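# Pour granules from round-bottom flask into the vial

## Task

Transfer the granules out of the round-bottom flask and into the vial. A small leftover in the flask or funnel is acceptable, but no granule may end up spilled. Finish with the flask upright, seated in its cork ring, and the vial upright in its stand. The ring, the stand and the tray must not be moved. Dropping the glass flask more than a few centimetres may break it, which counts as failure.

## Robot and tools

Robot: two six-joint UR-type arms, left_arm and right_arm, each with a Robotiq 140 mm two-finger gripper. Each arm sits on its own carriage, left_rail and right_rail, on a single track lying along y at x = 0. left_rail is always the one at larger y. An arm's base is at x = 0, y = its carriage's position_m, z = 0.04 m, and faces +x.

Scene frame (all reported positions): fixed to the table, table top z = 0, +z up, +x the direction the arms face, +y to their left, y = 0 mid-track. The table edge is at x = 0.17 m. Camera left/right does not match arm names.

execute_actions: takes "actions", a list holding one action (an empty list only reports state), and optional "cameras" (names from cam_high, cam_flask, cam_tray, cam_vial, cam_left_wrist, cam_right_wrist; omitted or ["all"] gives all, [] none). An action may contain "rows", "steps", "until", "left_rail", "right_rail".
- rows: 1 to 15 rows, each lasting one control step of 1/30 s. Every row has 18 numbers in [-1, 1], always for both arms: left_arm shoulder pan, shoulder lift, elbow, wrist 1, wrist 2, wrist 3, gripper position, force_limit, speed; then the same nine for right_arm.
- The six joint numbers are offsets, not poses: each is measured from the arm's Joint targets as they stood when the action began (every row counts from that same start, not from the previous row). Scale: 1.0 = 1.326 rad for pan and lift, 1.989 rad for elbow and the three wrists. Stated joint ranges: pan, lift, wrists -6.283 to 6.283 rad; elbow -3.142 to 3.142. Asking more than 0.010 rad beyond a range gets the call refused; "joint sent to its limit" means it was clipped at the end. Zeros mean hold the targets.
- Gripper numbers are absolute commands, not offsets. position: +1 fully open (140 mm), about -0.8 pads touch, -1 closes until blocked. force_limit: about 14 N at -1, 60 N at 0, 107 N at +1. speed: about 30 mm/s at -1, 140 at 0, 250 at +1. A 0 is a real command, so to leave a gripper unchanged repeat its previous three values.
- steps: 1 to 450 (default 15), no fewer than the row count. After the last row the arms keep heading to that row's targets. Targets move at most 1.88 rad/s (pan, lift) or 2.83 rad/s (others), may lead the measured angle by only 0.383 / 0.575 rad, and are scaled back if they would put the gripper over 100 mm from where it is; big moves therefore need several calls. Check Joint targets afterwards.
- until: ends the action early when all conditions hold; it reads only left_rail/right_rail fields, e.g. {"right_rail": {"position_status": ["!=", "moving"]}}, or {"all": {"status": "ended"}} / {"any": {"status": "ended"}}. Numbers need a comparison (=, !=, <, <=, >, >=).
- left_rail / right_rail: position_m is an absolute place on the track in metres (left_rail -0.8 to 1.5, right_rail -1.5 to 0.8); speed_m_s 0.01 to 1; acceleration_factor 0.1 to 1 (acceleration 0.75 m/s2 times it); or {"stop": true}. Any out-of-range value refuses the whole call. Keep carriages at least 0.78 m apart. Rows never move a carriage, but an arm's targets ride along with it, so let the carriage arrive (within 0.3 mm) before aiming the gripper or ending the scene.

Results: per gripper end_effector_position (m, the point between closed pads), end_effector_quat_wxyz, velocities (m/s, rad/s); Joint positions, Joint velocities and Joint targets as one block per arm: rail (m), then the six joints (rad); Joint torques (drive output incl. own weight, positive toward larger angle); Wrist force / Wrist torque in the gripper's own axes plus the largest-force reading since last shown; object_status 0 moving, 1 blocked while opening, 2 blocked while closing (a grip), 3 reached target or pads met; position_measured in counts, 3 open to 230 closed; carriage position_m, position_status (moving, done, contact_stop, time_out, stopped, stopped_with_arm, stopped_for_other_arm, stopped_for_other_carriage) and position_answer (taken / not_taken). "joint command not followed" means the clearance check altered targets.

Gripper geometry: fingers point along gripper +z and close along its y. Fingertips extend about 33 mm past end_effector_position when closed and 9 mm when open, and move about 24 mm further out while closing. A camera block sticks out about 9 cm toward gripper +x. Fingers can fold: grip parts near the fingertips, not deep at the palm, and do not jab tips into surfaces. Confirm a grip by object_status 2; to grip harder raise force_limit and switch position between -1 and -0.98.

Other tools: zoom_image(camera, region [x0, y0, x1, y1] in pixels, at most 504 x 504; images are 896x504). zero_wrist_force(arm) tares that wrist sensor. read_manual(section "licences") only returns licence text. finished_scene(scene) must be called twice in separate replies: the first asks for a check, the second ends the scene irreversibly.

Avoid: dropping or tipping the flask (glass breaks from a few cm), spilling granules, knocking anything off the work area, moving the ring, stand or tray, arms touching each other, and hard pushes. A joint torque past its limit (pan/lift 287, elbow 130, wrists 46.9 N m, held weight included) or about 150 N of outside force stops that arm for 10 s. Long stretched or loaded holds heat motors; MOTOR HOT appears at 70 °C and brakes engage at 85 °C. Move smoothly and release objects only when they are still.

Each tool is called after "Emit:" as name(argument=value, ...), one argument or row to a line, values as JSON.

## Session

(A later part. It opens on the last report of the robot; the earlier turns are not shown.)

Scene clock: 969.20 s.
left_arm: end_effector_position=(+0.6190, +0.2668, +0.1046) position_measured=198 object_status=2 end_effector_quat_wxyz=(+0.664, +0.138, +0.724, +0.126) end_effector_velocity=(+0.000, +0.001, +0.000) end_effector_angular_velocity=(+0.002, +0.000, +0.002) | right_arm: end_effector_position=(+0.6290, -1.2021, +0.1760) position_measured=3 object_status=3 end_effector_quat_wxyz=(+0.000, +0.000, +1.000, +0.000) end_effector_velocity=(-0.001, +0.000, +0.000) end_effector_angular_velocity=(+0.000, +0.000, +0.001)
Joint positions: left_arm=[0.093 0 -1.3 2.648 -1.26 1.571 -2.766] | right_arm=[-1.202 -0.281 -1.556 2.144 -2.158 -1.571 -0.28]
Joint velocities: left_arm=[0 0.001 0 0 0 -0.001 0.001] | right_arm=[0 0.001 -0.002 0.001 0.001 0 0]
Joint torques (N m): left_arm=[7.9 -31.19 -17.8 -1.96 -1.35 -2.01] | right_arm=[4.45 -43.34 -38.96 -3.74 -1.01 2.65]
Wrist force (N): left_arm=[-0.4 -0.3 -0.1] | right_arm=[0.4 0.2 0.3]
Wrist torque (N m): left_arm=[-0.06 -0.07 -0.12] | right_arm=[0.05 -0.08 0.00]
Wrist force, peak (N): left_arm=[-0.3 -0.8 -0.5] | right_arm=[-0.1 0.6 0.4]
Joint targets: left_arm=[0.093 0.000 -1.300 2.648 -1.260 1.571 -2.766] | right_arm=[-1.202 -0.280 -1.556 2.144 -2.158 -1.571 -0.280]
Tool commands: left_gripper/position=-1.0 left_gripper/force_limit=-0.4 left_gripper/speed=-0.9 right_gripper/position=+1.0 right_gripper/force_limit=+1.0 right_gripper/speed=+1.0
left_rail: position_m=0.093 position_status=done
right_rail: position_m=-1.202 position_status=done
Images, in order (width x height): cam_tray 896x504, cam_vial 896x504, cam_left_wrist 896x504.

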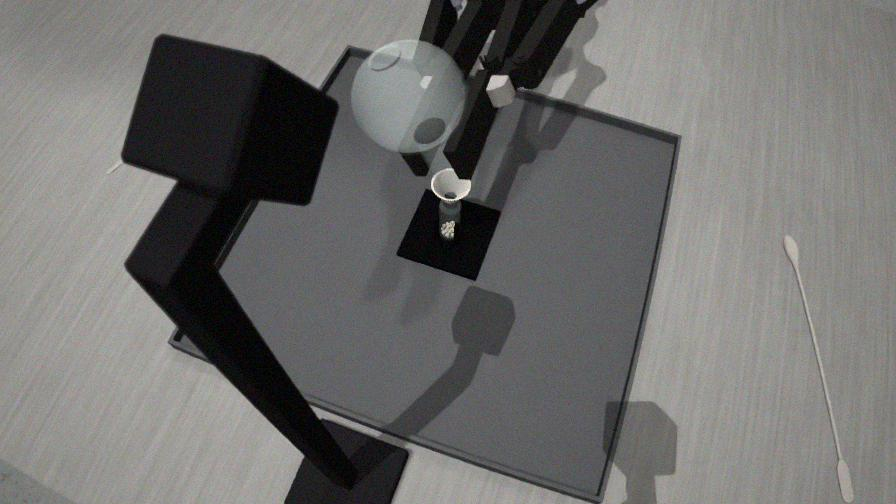

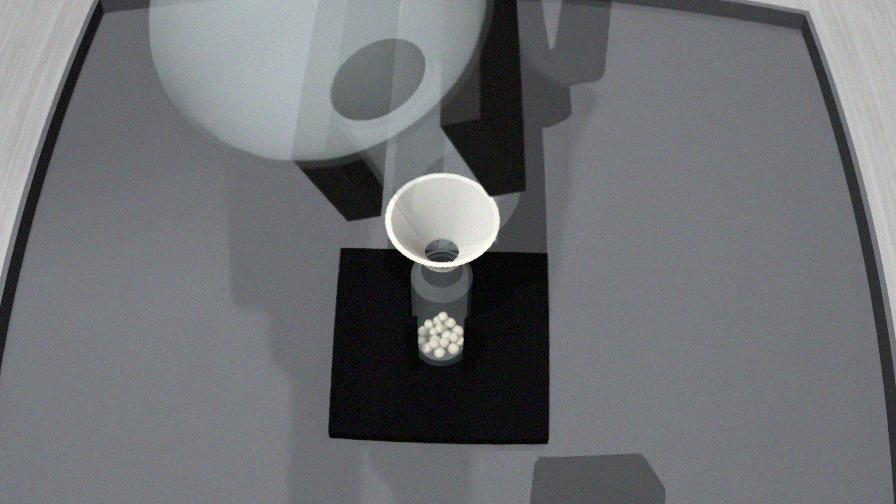

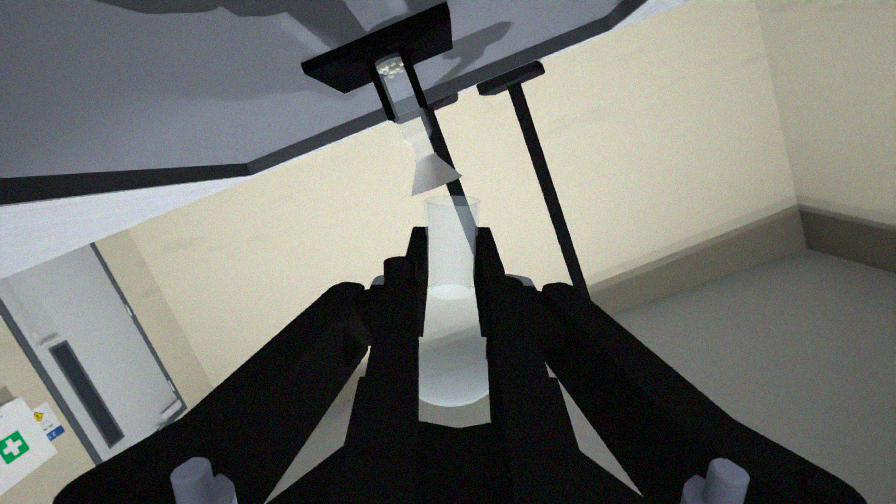

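Emit:
execute_actions(
  actions=[],
  cameras=["cam_vial", "cam_high", "cam_flask", "cam_left_wrist"],
)

Scene clock: 997.30 s.
left_arm: end_effector_position=(+0.6190, +0.2668, +0.1046) position_measured=198 object_status=2 end_effector_quat_wxyz=(+0.664, +0.138, +0.724, +0.126) end_effector_velocity=(+0.001, +0.000, +0.000) end_effector_angular_velocity=(+0.000, -0.001, -0.001) | right_arm: end_effector_position=(+0.6290, -1.2021, +0.1760) position_measured=3 object_status=3 end_effector_quat_wxyz=(+0.000, +0.000, +1.000, +0.000) end_effector_velocity=(+0.000, +0.001, +0.001) end_effector_angular_velocity=(-0.002, -0.002, +0.001)
Joint positions: left_arm=[0.093 0 -1.3 2.648 -1.26 1.571 -2.766] | right_arm=[-1.202 -0.281 -1.556 2.144 -2.158 -1.571 -0.28]
Joint velocities: left_arm=[0 0 0 -0.001 0 0.001 0] | right_arm=[0 0.002 -0.001 0 -0.001 -0.001 0]
Joint torques (N m): left_arm=[7.41 -31.77 -16.96 -1.91 -1.45 -2.18] | right_arm=[6.17 -46.36 -39.85 -3.41 -0.59 2.33]
Wrist force (N): left_arm=[0.1 -0.4 -0.3] | right_arm=[0.2 0.3 0.1]
Wrist torque (N m): left_arm=[-0.09 -0.18 -0.11] | right_arm=[0.06 -0.03 0.00]
Wrist force, peak (N): left_arm=[0.2 -0.8 -0.7] | right_arm=[0.5 0.4 0.4]
Joint targets: left_arm=[0.093 0.000 -1.300 2.648 -1.260 1.571 -2.766] | right_arm=[-1.202 -0.280 -1.556 2.144 -2.158 -1.571 -0.280]
Tool commands: left_gripper/position=-1.0 left_gripper/force_limit=-0.4 left_gripper/speed=-0.9 right_gripper/position=+1.0 right_gripper/force_limit=+1.0 right_gripper/speed=+1.0
left_rail: position_m=0.093 position_status=done
right_rail: position_m=-1.202 position_status=done
Images, in order (width x height): cam_high 896x504, cam_flask 896x504, cam_vial 896x504, cam_left_wrist 896x504.

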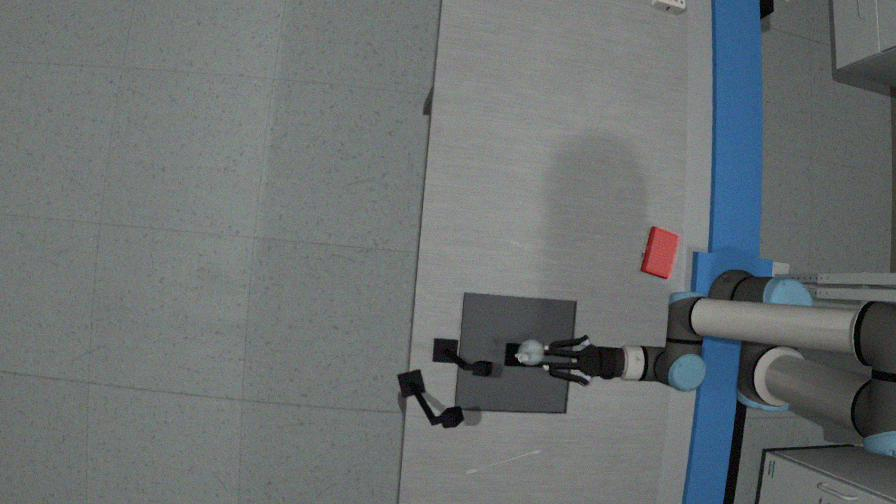

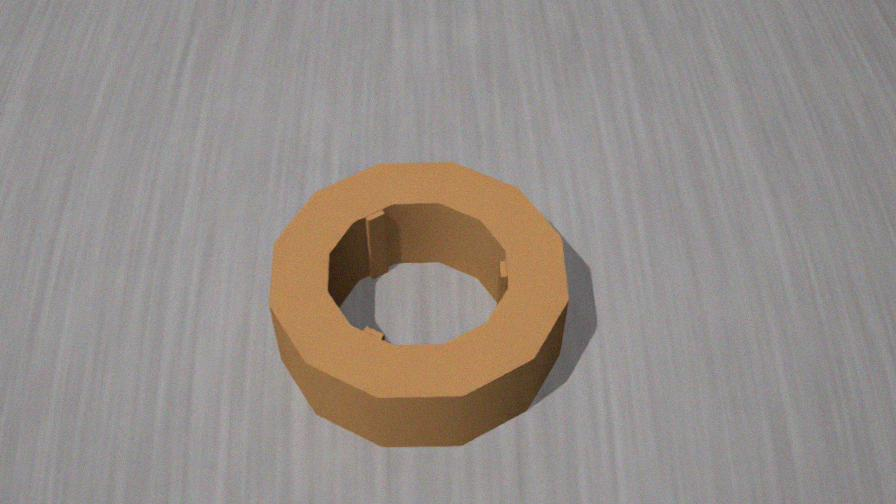

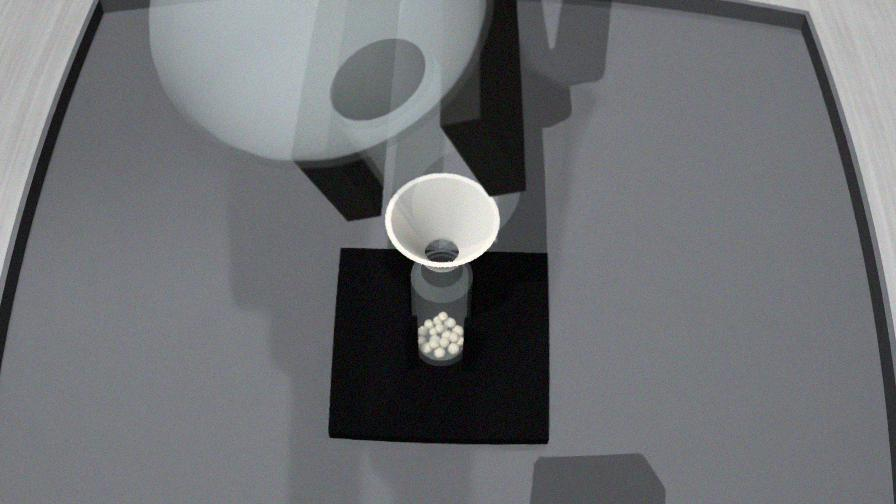

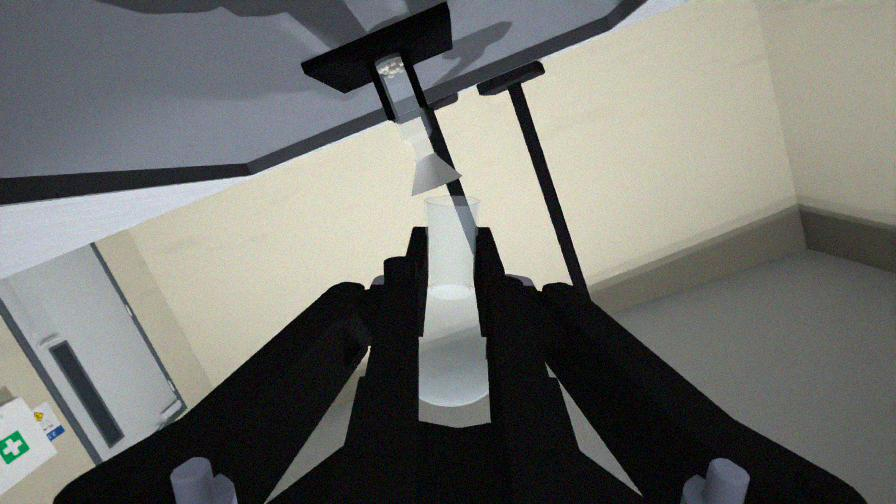

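Emit:
zoom_image(
  camera="cam_vial",
  region=[140, 0, 560, 270],
)

Emit:
zoom_image(
  camera="cam_left_wrist",
  region=[300, 40, 560, 460],
)

Scaled by 1.200 from the camera's 896x504 image, which has a finer 1280x720 frame.

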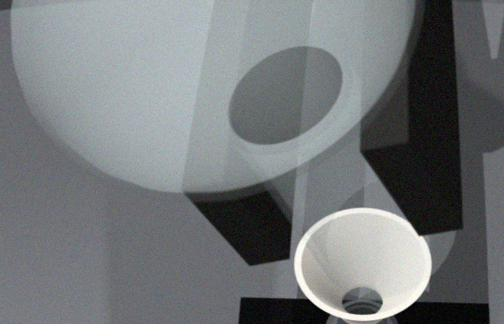

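Scaled by 1.200 from the camera's 896x504 image, which has a finer 1280x720 frame.

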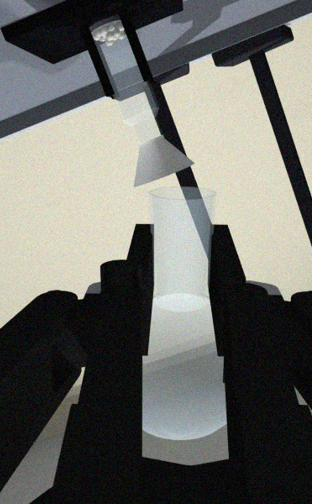

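Emit:
execute_actions(
  actions=[
    {"rows": [[0,-0.00023,-0.00002,0.00017,0,0.00061,-1,-0.4,-0.9,0,0,0,0,0,0,1,1,1],[0,-0.00166,-0.00011,0.00122,0,0.00434,-1,-0.4,-0.9,0,0,0,0,0,0,1,1,1],[0,-0.00502,-0.00034,0.00368,0,0.0131,-1,-0.4,-0.9,0,0,0,0,0,0,1,1,1],[0,-0.01057,-0.00071,0.00776,0,0.02758,-1,-0.4,-0.9,0,0,0,0,0,0,1,1,1],[0,-0.0182,-0.00122,0.01336,0,0.04749,-1,-0.4,-0.9,0,0,0,0,0,0,1,1,1],[0,-0.02752,-0.00184,0.0202,0,0.07181,-1,-0.4,-0.9,0,0,0,0,0,0,1,1,1],[0,-0.03795,-0.00253,0.02786,0,0.09903,-1,-0.4,-0.9,0,0,0,0,0,0,1,1,1],[0,-0.04875,-0.00326,0.03579,0,0.12722,-1,-0.4,-0.9,0,0,0,0,0,0,1,1,1],[0,-0.05918,-0.00395,0.04344,0,0.15443,-1,-0.4,-0.9,0,0,0,0,0,0,1,1,1],[0,-0.0685,-0.00458,0.05028,0,0.17876,-1,-0.4,-0.9,0,0,0,0,0,0,1,1,1],[0,-0.07613,-0.00509,0.05588,0,0.19866,-1,-0.4,-0.9,0,0,0,0,0,0,1,1,1],[0,-0.08168,-0.00546,0.05996,0,0.21314,-1,-0.4,-0.9,0,0,0,0,0,0,1,1,1],[0,-0.08504,-0.00568,0.06242,0,0.2219,-1,-0.4,-0.9,0,0,0,0,0,0,1,1,1],[0,-0.08647,-0.00578,0.06347,0,0.22563,-1,-0.4,-0.9,0,0,0,0,0,0,1,1,1],[0,-0.0867,-0.00579,0.06364,0,0.22624,-1,-0.4,-0.9,0,0,0,0,0,0,1,1,1]], "steps": 17},
  ],
  cameras=["cam_vial", "cam_high", "cam_left_wrist"],
)

Scene clock: 1163.20 s.
left_arm: end_effector_position=(+0.6194, +0.2668, +0.1399) position_measured=198 object_status=2 end_effector_quat_wxyz=(+0.619, +0.296, +0.675, +0.271) end_effector_velocity=(+0.000, +0.000, +0.000) end_effector_angular_velocity=(+0.002, +0.000, +0.000) | right_arm: end_effector_position=(+0.6290, -1.2021, +0.1760) position_measured=3 object_status=3 end_effector_quat_wxyz=(+0.000, +0.000, +1.000, +0.000) end_effector_velocity=(+0.000, +0.000, +0.000) end_effector_angular_velocity=(-0.001, +0.000, -0.001)
Joint positions: left_arm=[0.093 0 -1.415 2.637 -1.134 1.571 -2.316] | right_arm=[-1.202 -0.281 -1.556 2.144 -2.158 -1.571 -0.28]
Joint velocities: left_arm=[0 0 -0.001 0 0.001 0.001 0.002] | right_arm=[0 0 0 -0.001 0.001 -0.001 0.001]
Joint torques (N m): left_arm=[6.98 -42.53 -27.2 -0.81 -1.35 3.42] | right_arm=[3.52 -47.29 -41.09 -3.6 -0.89 2.56]
Wrist force (N): left_arm=[0.0 0.0 -0.8] | right_arm=[0.3 0.2 0.0]
Wrist torque (N m): left_arm=[0.14 -0.08 -0.10] | right_arm=[0.04 -0.06 0.01]
Wrist force, peak (N): left_arm=[-1.2 0.2 -0.4] | right_arm=[0.5 0.5 -0.1]
Joint targets: left_arm=[0.093 0.000 -1.415 2.637 -1.134 1.571 -2.316] | right_arm=[-1.202 -0.280 -1.556 2.144 -2.158 -1.571 -0.280]
left_rail: position_m=0.093 position_status=done
right_rail: position_m=-1.202 position_status=done
Images, in order (width x height): cam_high 896x504, cam_vial 896x504, cam_left_wrist 896x504.

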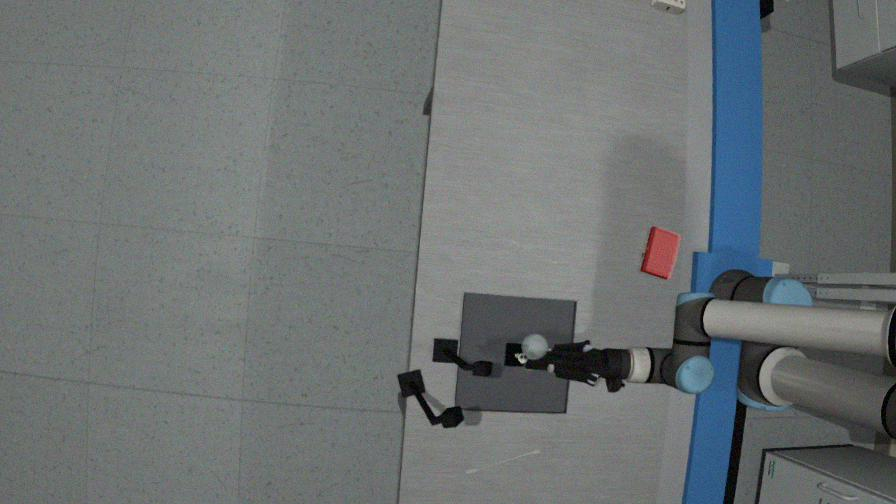

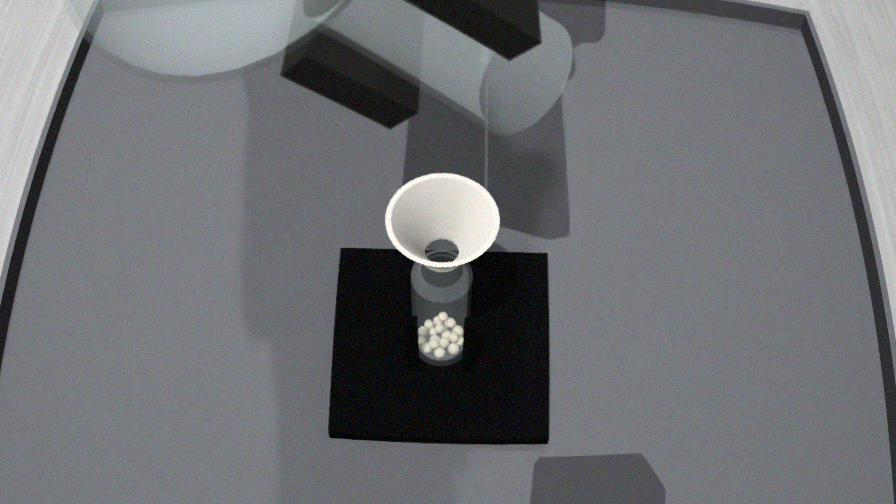

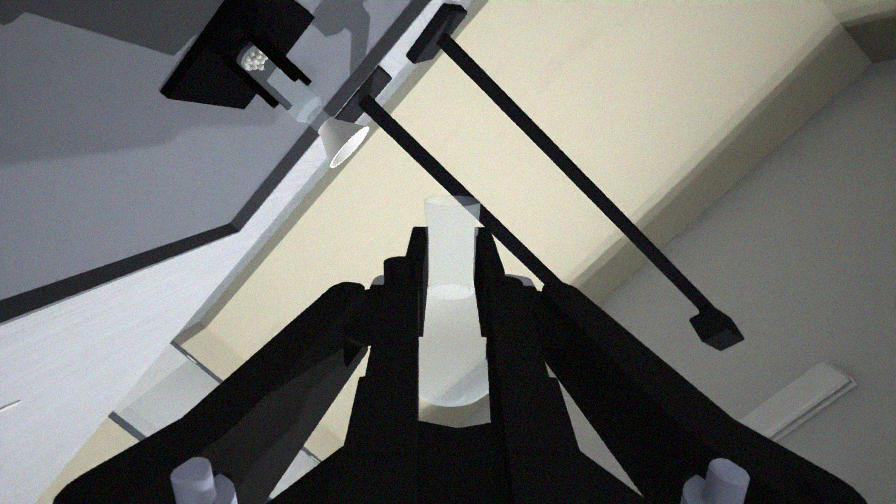

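Emit:
execute_actions(
  actions=[
    {"left_rail": {"position_m": 0.7193}, "rows": [[0,0.00025,-0.00002,-0.00026,0,0.001,-1,-0.4,-0.9,0,0,0,0,0,0,1,1,1],[0,0.0018,-0.00016,-0.00188,0,0.005,-1,-0.4,-0.9,0,0,0,0,0,0,1,1,1],[0,0.00542,-0.0005,-0.00566,0,0.013,-1,-0.4,-0.9,0,0,0,0,0,0,1,1,1],[0,0.01141,-0.00105,-0.01191,0,0.025,-1,-0.4,-0.9,0,0,0,0,0,0,1,1,1],[0,0.01964,-0.0018,-0.0205,0,0.042,-1,-0.4,-0.9,0,0,0,0,0,0,1,1,1],[0,0.0297,-0.00273,-0.031,0,0.064,-1,-0.4,-0.9,0,0,0,0,0,0,1,1,1],[0,0.04095,-0.00376,-0.04275,0,0.091,-1,-0.4,-0.9,0,0,0,0,0,0,1,1,1],[0,0.05261,-0.00483,-0.05493,0,0.123,-1,-0.4,-0.9,0,0,0,0,0,0,1,1,1],[0,0.06387,-0.00586,-0.06668,0,0.159,-1,-0.4,-0.9,0,0,0,0,0,0,1,1,1],[0,0.07393,-0.00679,-0.07718,0,0.199,-1,-0.4,-0.9,0,0,0,0,0,0,1,1,1],[0,0.08216,-0.00754,-0.08577,0,0.242,-1,-0.4,-0.9,0,0,0,0,0,0,1,1,1],[0,0.08815,-0.00809,-0.09202,0,0.287,-1,-0.4,-0.9,0,0,0,0,0,0,1,1,1],[0,0.09177,-0.00842,-0.0958,0,0.334,-1,-0.4,-0.9,0,0,0,0,0,0,1,1,1],[0,0.09331,-0.00856,-0.09742,0,0.381,-1,-0.4,-0.9,0,0,0,0,0,0,1,1,1],[0,0.09357,-0.00859,-0.09768,0,1.0,-1,-0.4,-0.9,0,0,0,0,0,0,1,1,1]], "steps": 90, "until": {"any": {"status": "ended"}}},
  ],
  cameras=["cam_flask", "cam_high", "cam_left_wrist"],
)

Scene clock: 1179.63 s.
left_arm: end_effector_position=(+0.6469, +0.8933, +0.1349) position_measured=198 object_status=2 end_effector_quat_wxyz=(+0.115, +0.698, +0.115, +0.698) end_effector_velocity=(+0.000, +0.001, +0.000) end_effector_angular_velocity=(-0.001, -0.001, -0.001) | right_arm: end_effector_position=(+0.6290, -1.2021, +0.1760) position_measured=3 object_status=3 end_effector_quat_wxyz=(+0.000, +0.000, +1.000, +0.000) end_effector_velocity=(+0.001, -0.002, +0.001) end_effector_angular_velocity=(+0.001, -0.001, -0.002)
Joint positions: left_arm=[0.719 0 -1.291 2.619 -1.328 1.571 -0.327] | right_arm=[-1.202 -0.281 -1.556 2.144 -2.158 -1.571 -0.28]
Joint velocities: left_arm=[0.002 0 0 0 -0.001 0 -0.001] | right_arm=[0 -0.003 0 -0.001 0 0.001 0]
Joint torques (N m): left_arm=[7.22 -27.39 -20.7 -4.84 -1.29 2.4] | right_arm=[3.49 -46.31 -38.73 -3.38 -0.53 2.27]
Wrist force (N): left_arm=[-2.3 -1.1 0.2] | right_arm=[0.3 0.2 0.4]
Wrist torque (N m): left_arm=[0.02 0.30 -0.05] | right_arm=[0.05 -0.07 0.01]
Wrist force, peak (N): left_arm=[-1.7 -2.6 0.1] | right_arm=[0.5 0.4 0.2]
Joint targets: left_arm=[0.719 0.000 -1.291 2.619 -1.328 1.571 -0.327] | right_arm=[-1.202 -0.280 -1.556 2.144 -2.158 -1.571 -0.280]
left_rail: position_m=0.719 position_status=done
right_rail: position_m=-1.202 position_status=done
Images, in order (width x height): cam_high 896x504, cam_flask 896x504, cam_left_wrist 896x504.

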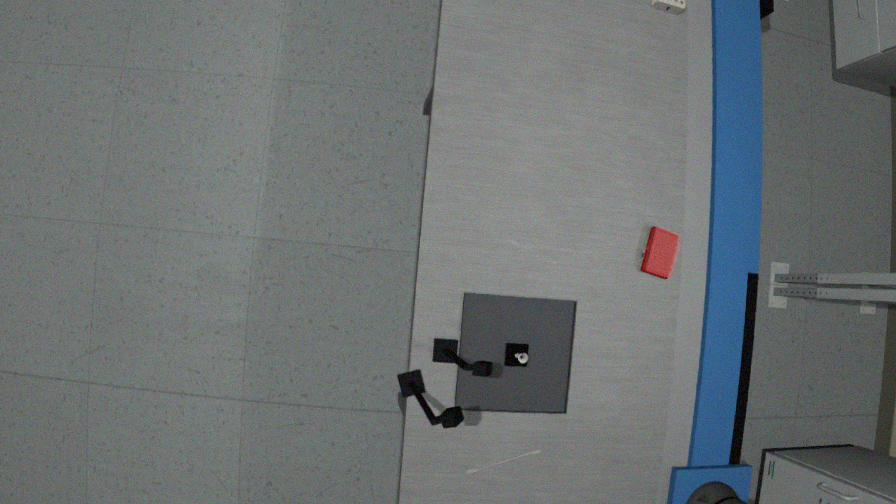

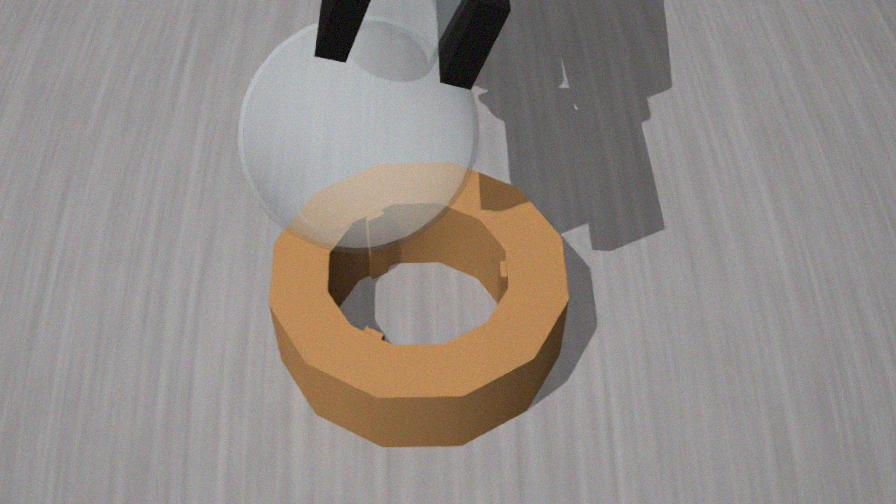

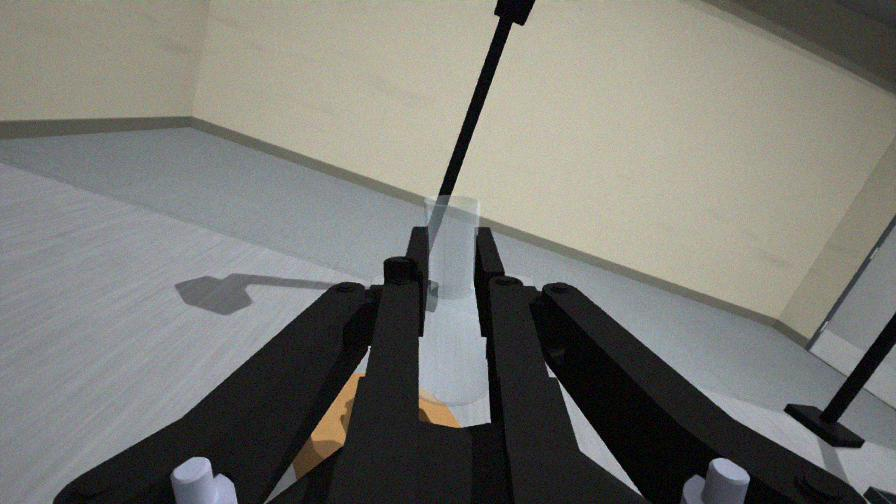

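Emit:
execute_actions(
  actions=[
    {"rows": [[0,0.00021,0,-0.00014,0,0.00044,-1,-0.4,-0.9,0,0,0,0,0,0,1,1,1],[0,0.00149,0.00003,-0.00103,0,0.00316,-1,-0.4,-0.9,0,0,0,0,0,0,1,1,1],[0,0.00451,0.0001,-0.0031,0,0.00953,-1,-0.4,-0.9,0,0,0,0,0,0,1,1,1],[0,0.00949,0.0002,-0.00653,0,0.02007,-1,-0.4,-0.9,0,0,0,0,0,0,1,1,1],[0,0.01634,0.00035,-0.01124,0,0.03455,-1,-0.4,-0.9,0,0,0,0,0,0,1,1,1],[0,0.0247,0.00052,-0.01699,0,0.05225,-1,-0.4,-0.9,0,0,0,0,0,0,1,1,1],[0,0.03406,0.00072,-0.02343,0,0.07205,-1,-0.4,-0.9,0,0,0,0,0,0,1,1,1],[0,0.04376,0.00093,-0.0301,0,0.09256,-1,-0.4,-0.9,0,0,0,0,0,0,1,1,1],[0,0.05312,0.00113,-0.03655,0,0.11236,-1,-0.4,-0.9,0,0,0,0,0,0,1,1,1],[0,0.06149,0.00131,-0.0423,0,0.13005,-1,-0.4,-0.9,0,0,0,0,0,0,1,1,1],[0,0.06834,0.00145,-0.04701,0,0.14454,-1,-0.4,-0.9,0,0,0,0,0,0,1,1,1],[0,0.07332,0.00156,-0.05044,0,0.15507,-1,-0.4,-0.9,0,0,0,0,0,0,1,1,1],[0,0.07633,0.00162,-0.05251,0,0.16144,-1,-0.4,-0.9,0,0,0,0,0,0,1,1,1],[0,0.07762,0.00165,-0.05339,0,0.16416,-1,-0.4,-0.9,0,0,0,0,0,0,1,1,1],[0,0.07783,0.00165,-0.05354,0,0.16461,-1,-0.4,-0.9,0,0,0,0,0,0,1,1,1]], "steps": 17},
  ],
  cameras=["cam_flask", "cam_left_wrist"],
)

Scene clock: 1198.50 s.
left_arm: end_effector_position=(+0.6469, +0.8935, +0.1029) position_measured=198 object_status=2 end_effector_quat_wxyz=(+0.000, +0.707, +0.000, +0.707) end_effector_velocity=(+0.000, +0.001, +0.000) end_effector_angular_velocity=(+0.004, +0.000, +0.001) | right_arm: end_effector_position=(+0.6290, -1.2021, +0.1760) position_measured=3 object_status=3 end_effector_quat_wxyz=(+0.000, +0.000, +1.000, +0.000) end_effector_velocity=(+0.000, +0.001, +0.000) end_effector_angular_velocity=(+0.001, -0.001, +0.001)
Joint positions: left_arm=[0.719 0 -1.188 2.623 -1.434 1.571 0] | right_arm=[-1.202 -0.281 -1.556 2.144 -2.158 -1.571 -0.28]
Joint velocities: left_arm=[0 0.001 0.001 0.001 -0.001 -0.001 0.004] | right_arm=[0 0.001 -0.001 0 0 0.001 0]
Joint torques (N m): left_arm=[6.98 -29.78 1.28 -5.43 -1.35 2.47] | right_arm=[4.41 -47.19 -40.5 -3.51 -0.89 2.58]
Wrist force (N): left_arm=[-2.2 -1.2 0.9] | right_arm=[0.2 0.1 0.1]
Wrist torque (N m): left_arm=[-0.08 0.22 -0.08] | right_arm=[0.03 -0.03 0.01]
Wrist force, peak (N): left_arm=[-3.0 -1.4 0.4] | right_arm=[0.2 0.4 0.4]
Joint targets: left_arm=[0.719 0.000 -1.188 2.623 -1.434 1.571 0.000] | right_arm=[-1.202 -0.280 -1.556 2.144 -2.158 -1.571 -0.280]
left_rail: position_m=0.719 position_status=done
right_rail: position_m=-1.202 position_status=done
Images, in order (width x height): cam_flask 896x504, cam_left_wrist 896x504.

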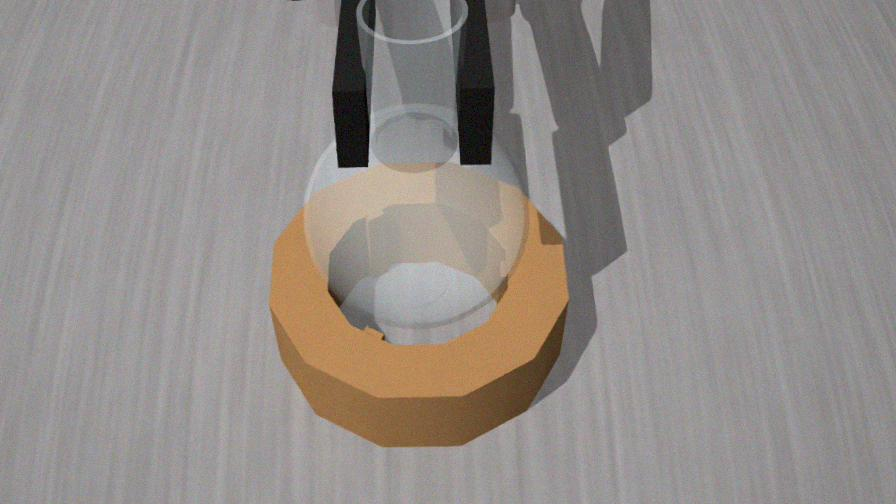

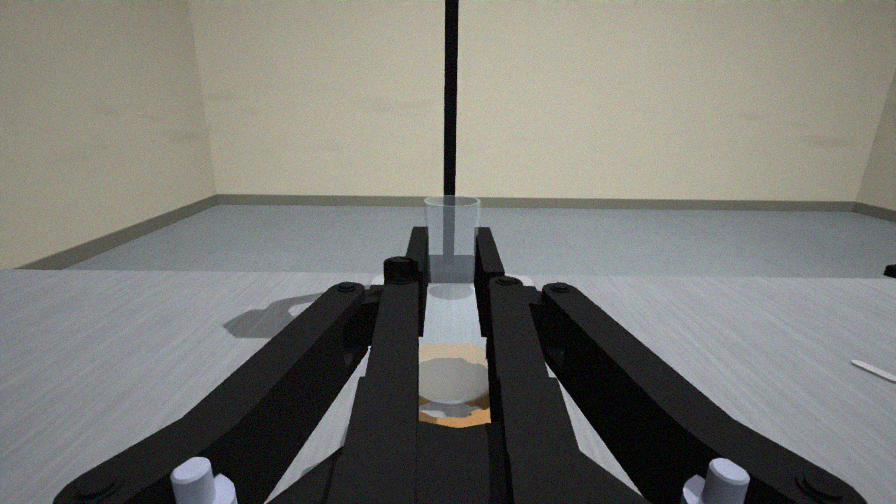

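Emit:
execute_actions(
  actions=[
    {"rows": [[0,0.00004,0,-0.00003,0,0,-1,-0.4,-0.9,0,0,0,0,0,0,1,1,1],[0,0.00028,0,-0.00019,0,0,-1,-0.4,-0.9,0,0,0,0,0,0,1,1,1],[0,0.00084,0,-0.00056,0,0,-1,-0.4,-0.9,0,0,0,0,0,0,1,1,1],[0,0.00177,0,-0.00118,0,0,-1,-0.4,-0.9,0,0,0,0,0,0,1,1,1],[0,0.00306,0,-0.00203,0,0,-1,-0.4,-0.9,0,0,0,0,0,0,1,1,1],[0,0.00462,0,-0.00307,0,0,-1,-0.4,-0.9,0,0,0,0,0,0,1,1,1],[0,0.00637,0,-0.00423,0,0,-1,-0.4,-0.9,0,0,0,0,0,0,1,1,1],[0,0.00818,0,-0.00543,0,0,-1,-0.4,-0.9,0,0,0,0,0,0,1,1,1],[0,0.00994,0,-0.00659,0,0,-1,-0.4,-0.9,0,0,0,0,0,0,1,1,1],[0,0.0115,0.00001,-0.00763,0,0,-1,-0.4,-0.9,0,0,0,0,0,0,1,1,1],[0,0.01278,0.00001,-0.00848,0,0,-1,-0.4,-0.9,0,0,0,0,0,0,1,1,1],[0,0.01371,0.00001,-0.0091,0,0,-1,-0.4,-0.9,0,0,0,0,0,0,1,1,1],[0,0.01428,0.00001,-0.00947,0,0,-1,-0.4,-0.9,0,0,0,0,0,0,1,1,1],[0,0.01452,0.00001,-0.00963,0,0,-1,-0.4,-0.9,0,0,0,0,0,0,1,1,1],[0,0.01456,0.00001,-0.00966,0,0,-1,-0.4,-0.9,0,0,0,0,0,0,1,1,1]], "steps": 17},
  ],
  cameras=["cam_flask", "cam_left_wrist"],
)

Scene clock: 1221.80 s.
left_arm: end_effector_position=(+0.6469, +0.8935, +0.0971) position_measured=198 object_status=2 end_effector_quat_wxyz=(+0.000, +0.707, +0.000, +0.707) end_effector_velocity=(+0.000, +0.000, -0.001) end_effector_angular_velocity=(+0.001, +0.000, +0.000) | right_arm: end_effector_position=(+0.6290, -1.2021, +0.1760) position_measured=3 object_status=3 end_effector_quat_wxyz=(+0.000, +0.000, +1.000, +0.000) end_effector_velocity=(+0.000, +0.000, +0.000) end_effector_angular_velocity=(+0.001, +0.000, +0.000)
Joint positions: left_arm=[0.719 0 -1.169 2.623 -1.453 1.571 0] | right_arm=[-1.202 -0.281 -1.556 2.144 -2.158 -1.571 -0.28]
Joint velocities: left_arm=[0 0 0.003 0 -0.003 0 0.001] | right_arm=[0 0 0.001 -0.001 0 0.001 0]
Joint torques (N m): left_arm=[8.22 -29.65 -6.64 -5.88 -1.33 3.02] | right_arm=[5.73 -48.3 -40.78 -3.67 -0.4 2.61]
Wrist force (N): left_arm=[-1.9 -1.3 0.4] | right_arm=[0.0 0.2 -0.2]
Wrist torque (N m): left_arm=[-0.08 0.27 -0.08] | right_arm=[0.04 0.00 0.00]
Wrist force, peak (N): left_arm=[-2.5 -1.6 1.0] | right_arm=[0.5 0.4 0.1]
Joint targets: left_arm=[0.719 0.000 -1.169 2.623 -1.454 1.571 0.000] | right_arm=[-1.202 -0.280 -1.556 2.144 -2.158 -1.571 -0.280]
left_rail: position_m=0.719 position_status=done
right_rail: position_m=-1.202 position_status=done
Images, in order (width x height): cam_flask 896x504, cam_left_wrist 896x504.

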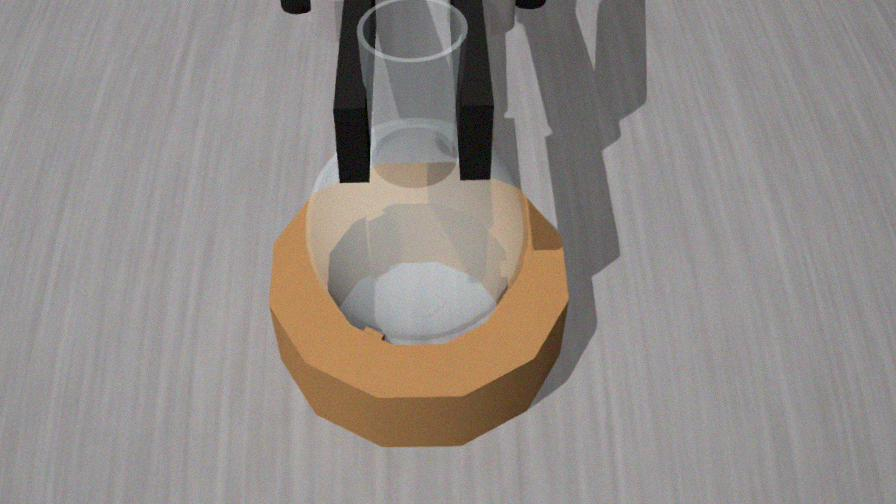

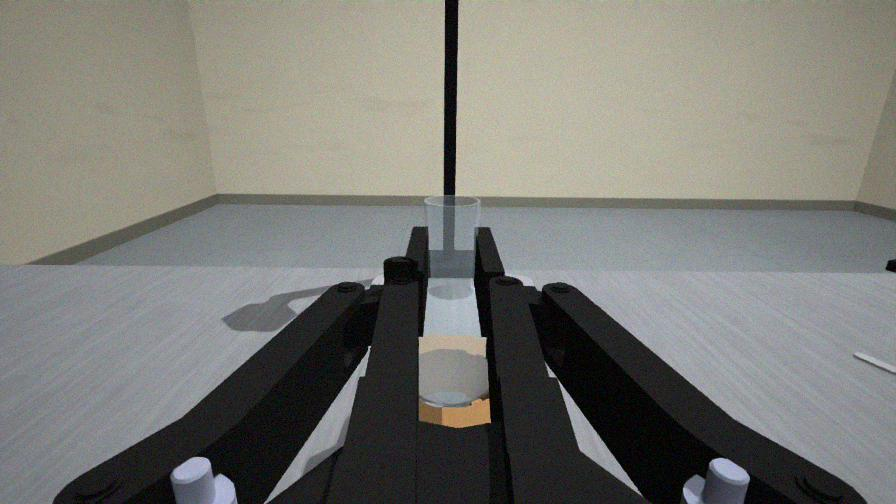

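Emit:
execute_actions(
  actions=[
    {"rows": [[0,0.00001,0,-0.00001,0,0,-1,-0.4,-0.9,0,0,0,0,0,0,1,1,1],[0,0.00008,0,-0.00005,0,0,-1,-0.4,-0.9,0,0,0,0,0,0,1,1,1],[0,0.0002,0,-0.00014,0,0,-1,-0.4,-0.9,0,0,0,0,0,0,1,1,1],[0,0.00037,0,-0.00025,0,0,-1,-0.4,-0.9,0,0,0,0,0,0,1,1,1],[0,0.00053,0,-0.00036,0,0,-1,-0.4,-0.9,0,0,0,0,0,0,1,1,1],[0,0.00066,0,-0.00044,0,0,-1,-0.4,-0.9,0,0,0,0,0,0,1,1,1],[0,0.00073,0,-0.00048,0,0,-1,-0.4,-0.9,0,0,0,0,0,0,1,1,1],[0,0.00074,0,-0.00049,0,0,-1,-0.4,-0.9,0,0,0,0,0,0,1,1,1]], "steps": 9},
  ],
  cameras=[],
)

Scene clock: 1247.20 s.
left_arm: end_effector_position=(+0.6469, +0.8935, +0.0967) position_measured=198 object_status=2 end_effector_quat_wxyz=(+0.000, +0.707, +0.000, +0.707) end_effector_velocity=(+0.000, +0.000, +0.000) end_effector_angular_velocity=(+0.003, +0.000, +0.000) | right_arm: end_effector_position=(+0.6290, -1.2021, +0.1760) position_measured=3 object_status=3 end_effector_quat_wxyz=(+0.000, +0.000, +1.000, +0.000) end_effector_velocity=(+0.001, +0.000, +0.001) end_effector_angular_velocity=(+0.000, -0.001, +0.000)
Joint positions: left_arm=[0.719 0 -1.168 2.623 -1.454 1.571 0] | right_arm=[-1.202 -0.281 -1.556 2.144 -2.158 -1.571 -0.28]
Joint velocities: left_arm=[0 0 0.001 0 -0.001 -0.001 0.003] | right_arm=[0 0 0 -0.001 -0.001 0.001 0]
Joint torques (N m): left_arm=[7.07 -31.05 1.01 -4.4 -1.48 2.94] | right_arm=[2.6 -45.65 -39.39 -3.73 -0.86 2.45]
Wrist force (N): left_arm=[-0.2 -1.4 0.7] | right_arm=[0.1 -0.1 0.0]
Wrist torque (N m): left_arm=[-0.10 0.32 -0.08] | right_arm=[-0.02 -0.02 0.00]
Wrist force, peak (N): left_arm=[-1.9 -1.2 0.7] | right_arm=[0.3 0.5 -0.2]
Joint targets: left_arm=[0.719 0.000 -1.168 2.623 -1.455 1.571 0.000] | right_arm=[-1.202 -0.280 -1.556 2.144 -2.158 -1.571 -0.280]
left_rail: position_m=0.719 position_status=done
right_rail: position_m=-1.202 position_status=done
No camera images: "cameras" was empty.

Emit:
execute_actions(
  actions=[
    {"rows": [[0,0,0,0,0,0,-0.2,-0.4,-0.85,0,0,0,0,0,0,1,1,1]], "steps": 20},
  ],
  cameras=["cam_flask", "cam_left_wrist"],
)

Scene clock: 1251.23 s.
left_arm: end_effector_position=(+0.6469, +0.8935, +0.0966) position_measured=154 object_status=3 end_effector_quat_wxyz=(+0.000, +0.707, +0.000, +0.707) end_effector_velocity=(+0.000, +0.000, +0.000) end_effector_angular_velocity=(+0.000, +0.000, +0.000) | right_arm: end_effector_position=(+0.6290, -1.2021, +0.1760) position_measured=3 object_status=3 end_effector_quat_wxyz=(+0.000, +0.000, +1.000, +0.000) end_effector_velocity=(+0.001, -0.001, +0.001) end_effector_angular_velocity=(-0.001, -0.002, -0.002)
Joint positions: left_arm=[0.719 0 -1.168 2.623 -1.455 1.571 0] | right_arm=[-1.202 -0.281 -1.556 2.144 -2.158 -1.571 -0.28]
Joint velocities: left_arm=[0 0 0 0 -0.001 0 0] | right_arm=[0 -0.002 -0.001 -0.001 0 0 0]
Joint torques (N m): left_arm=[7.26 -34.93 0.28 -3.25 -1.31 2.81] | right_arm=[0.46 -44.88 -40.21 -3.65 -0.15 2.77]
Wrist force (N): left_arm=[-1.8 -1.2 0.5] | right_arm=[-0.1 0.1 0.1]
Wrist torque (N m): left_arm=[-0.06 0.24 -0.08] | right_arm=[0.01 0.03 0.01]
Wrist force, peak (N): left_arm=[-2.2 -1.5 0.5] | right_arm=[0.2 0.3 0.5]
Joint targets: left_arm=[0.719 0.000 -1.168 2.623 -1.455 1.571 0.000] | right_arm=[-1.202 -0.280 -1.556 2.144 -2.158 -1.571 -0.280]
left_rail: position_m=0.719 position_status=done
right_rail: position_m=-1.202 position_status=done
Images, in order (width x height): cam_flask 896x504, cam_left_wrist 896x504.

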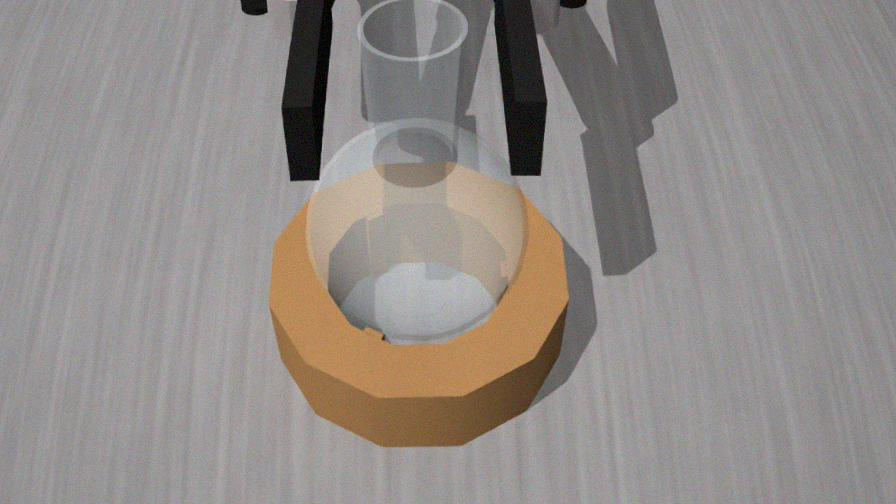

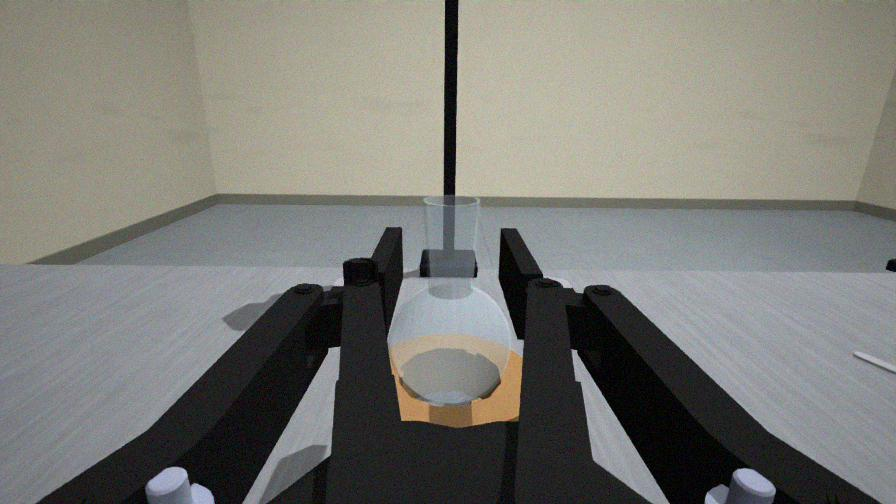

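Emit:
execute_actions(
  actions=[
    {"rows": [[0,-0.00059,-0.00003,0.00043,0,0,-0.2,-0.4,-0.85,0,0,0,0,0,0,1,1,1],[0,-0.00421,-0.00022,0.00302,0,0,-0.2,-0.4,-0.85,0,0,0,0,0,0,1,1,1],[0,-0.0127,-0.00065,0.00911,0,0,-0.2,-0.4,-0.85,0,0,0,0,0,0,1,1,1],[0,-0.02673,-0.00137,0.01919,0,0,-0.2,-0.4,-0.85,0,0,0,0,0,0,1,1,1],[0,-0.04603,-0.00236,0.03304,0,0,-0.2,-0.4,-0.85,0,0,0,0,0,0,1,1,1],[0,-0.0696,-0.00358,0.04996,0,0,-0.2,-0.4,-0.85,0,0,0,0,0,0,1,1,1],[0,-0.09599,-0.00493,0.0689,0,0,-0.2,-0.4,-0.85,0,0,0,0,0,0,1,1,1],[0,-0.12331,-0.00633,0.08851,0,0,-0.2,-0.4,-0.85,0,0,0,0,0,0,1,1,1],[0,-0.14969,-0.00769,0.10744,0,0,-0.2,-0.4,-0.85,0,0,0,0,0,0,1,1,1],[0,-0.17327,-0.0089,0.12437,0,0,-0.2,-0.4,-0.85,0,0,0,0,0,0,1,1,1],[0,-0.19256,-0.00989,0.13822,0,0,-0.2,-0.4,-0.85,0,0,0,0,0,0,1,1,1],[0,-0.2066,-0.01061,0.14829,0,0,-0.2,-0.4,-0.85,0,0,0,0,0,0,1,1,1],[0,-0.21509,-0.01105,0.15438,0,0,-0.2,-0.4,-0.85,0,0,0,0,0,0,1,1,1],[0,-0.2187,-0.01124,0.15698,0,0,-0.2,-0.4,-0.85,0,0,0,0,0,0,1,1,1],[0,-0.2193,-0.01127,0.1574,0,0,-0.2,-0.4,-0.85,0,0,0,0,0,0,1,1,1]], "steps": 17},
  ],
  cameras=["cam_flask", "cam_vial", "cam_tray", "cam_left_wrist", "cam_high"],
)

Scene clock: 1272.30 s.
left_arm: end_effector_position=(+0.6470, +0.8935, +0.1897) position_measured=154 object_status=3 end_effector_quat_wxyz=(+0.000, +0.707, +0.000, +0.707) end_effector_velocity=(+0.000, +0.000, +0.001) end_effector_angular_velocity=(+0.000, +0.001, -0.001) | right_arm: end_effector_position=(+0.6290, -1.2021, +0.1760) position_measured=3 object_status=3 end_effector_quat_wxyz=(+0.000, +0.000, +1.000, +0.000) end_effector_velocity=(+0.000, -0.001, +0.001) end_effector_angular_velocity=(-0.002, -0.002, +0.000)
Joint positions: left_arm=[0.719 0 -1.458 2.6 -1.142 1.571 0] | right_arm=[-1.202 -0.281 -1.556 2.144 -2.158 -1.571 -0.28]
Joint velocities: left_arm=[0 0 -0.003 0 0.004 0 0] | right_arm=[0 -0.001 -0.001 0 -0.001 -0.001 0]
Joint torques (N m): left_arm=[8.06 -46.8 -30.81 -0.54 -1.13 2.66] | right_arm=[3.41 -47.32 -39.67 -3.79 -0.53 2.18]
Wrist force (N): left_arm=[-1.6 -0.9 0.6] | right_arm=[-0.1 -0.1 0.1]
Wrist torque (N m): left_arm=[0.02 0.23 -0.06] | right_arm=[-0.02 0.04 0.01]
Wrist force, peak (N): left_arm=[-4.2 -1.3 0.9] | right_arm=[0.1 0.6 0.3]
Joint targets: left_arm=[0.719 0.000 -1.459 2.600 -1.142 1.571 0.000] | right_arm=[-1.202 -0.280 -1.556 2.144 -2.158 -1.571 -0.280]
left_rail: position_m=0.719 position_status=done
right_rail: position_m=-1.202 position_status=done
Images, in order (width x height): cam_high 896x504, cam_flask 896x504, cam_tray 896x504, cam_vial 896x504, cam_left_wrist 896x504.

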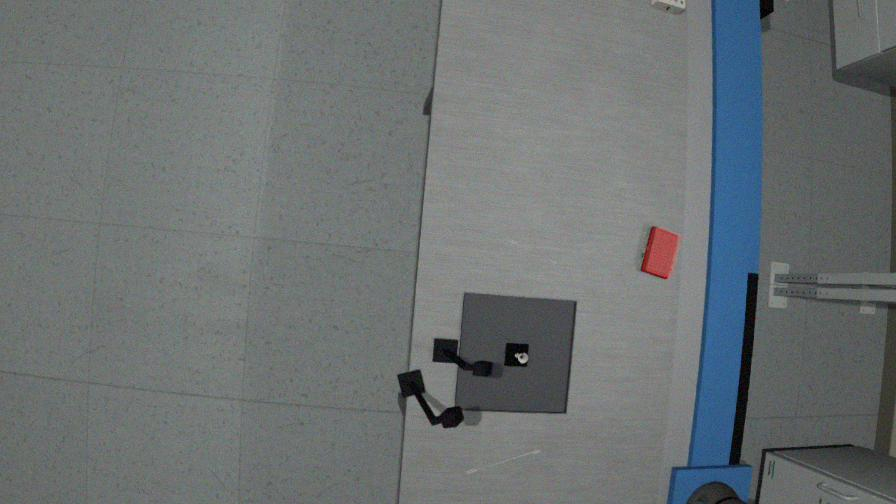

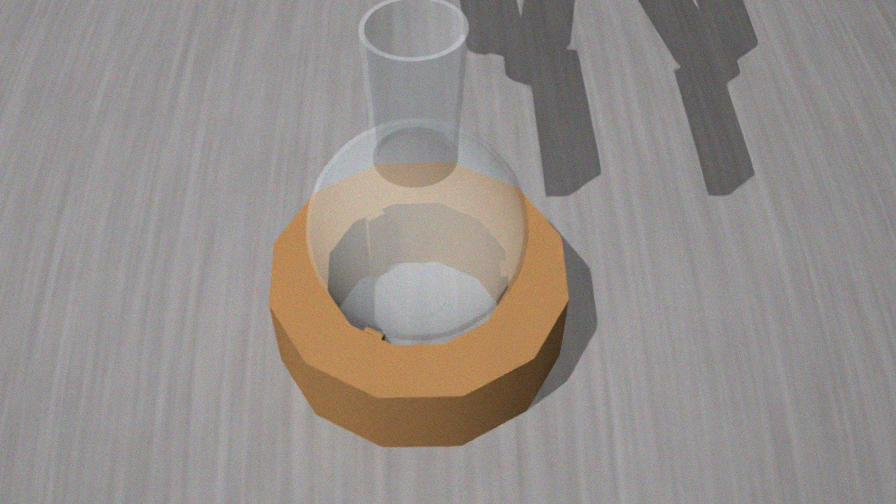

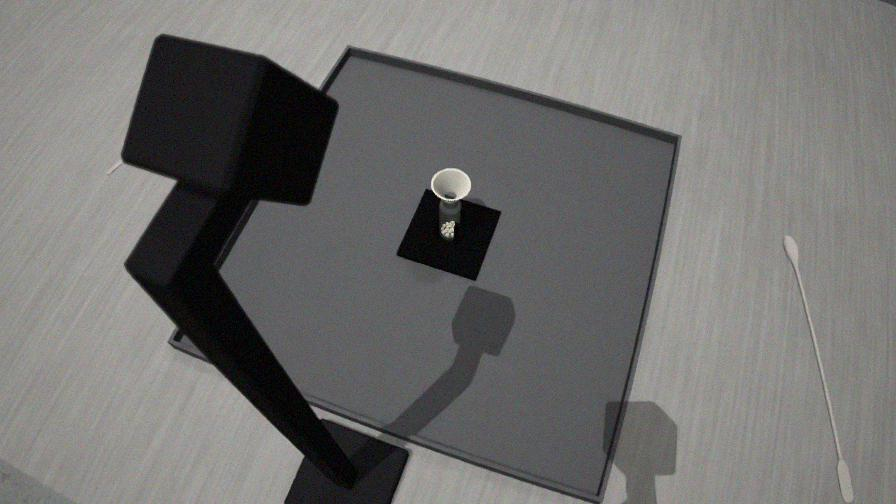

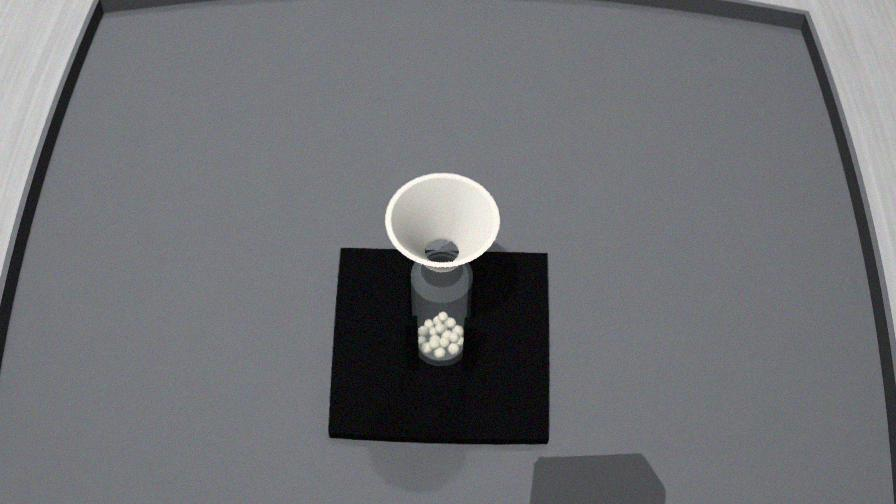

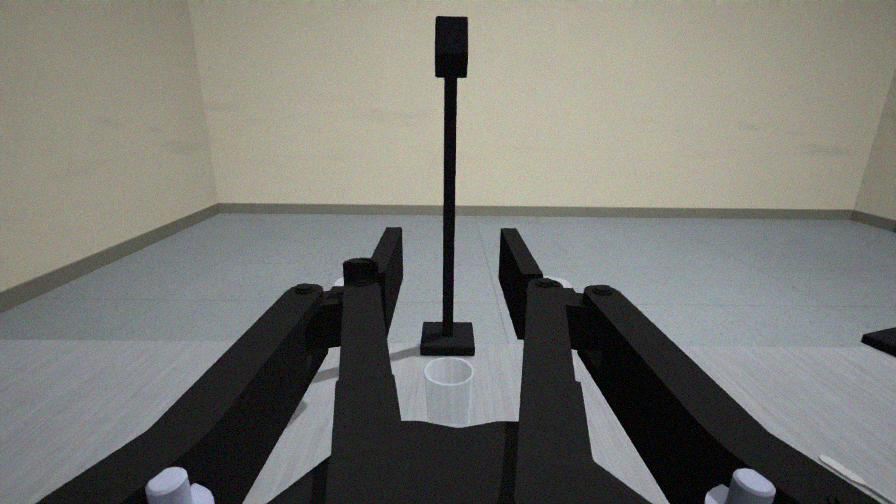

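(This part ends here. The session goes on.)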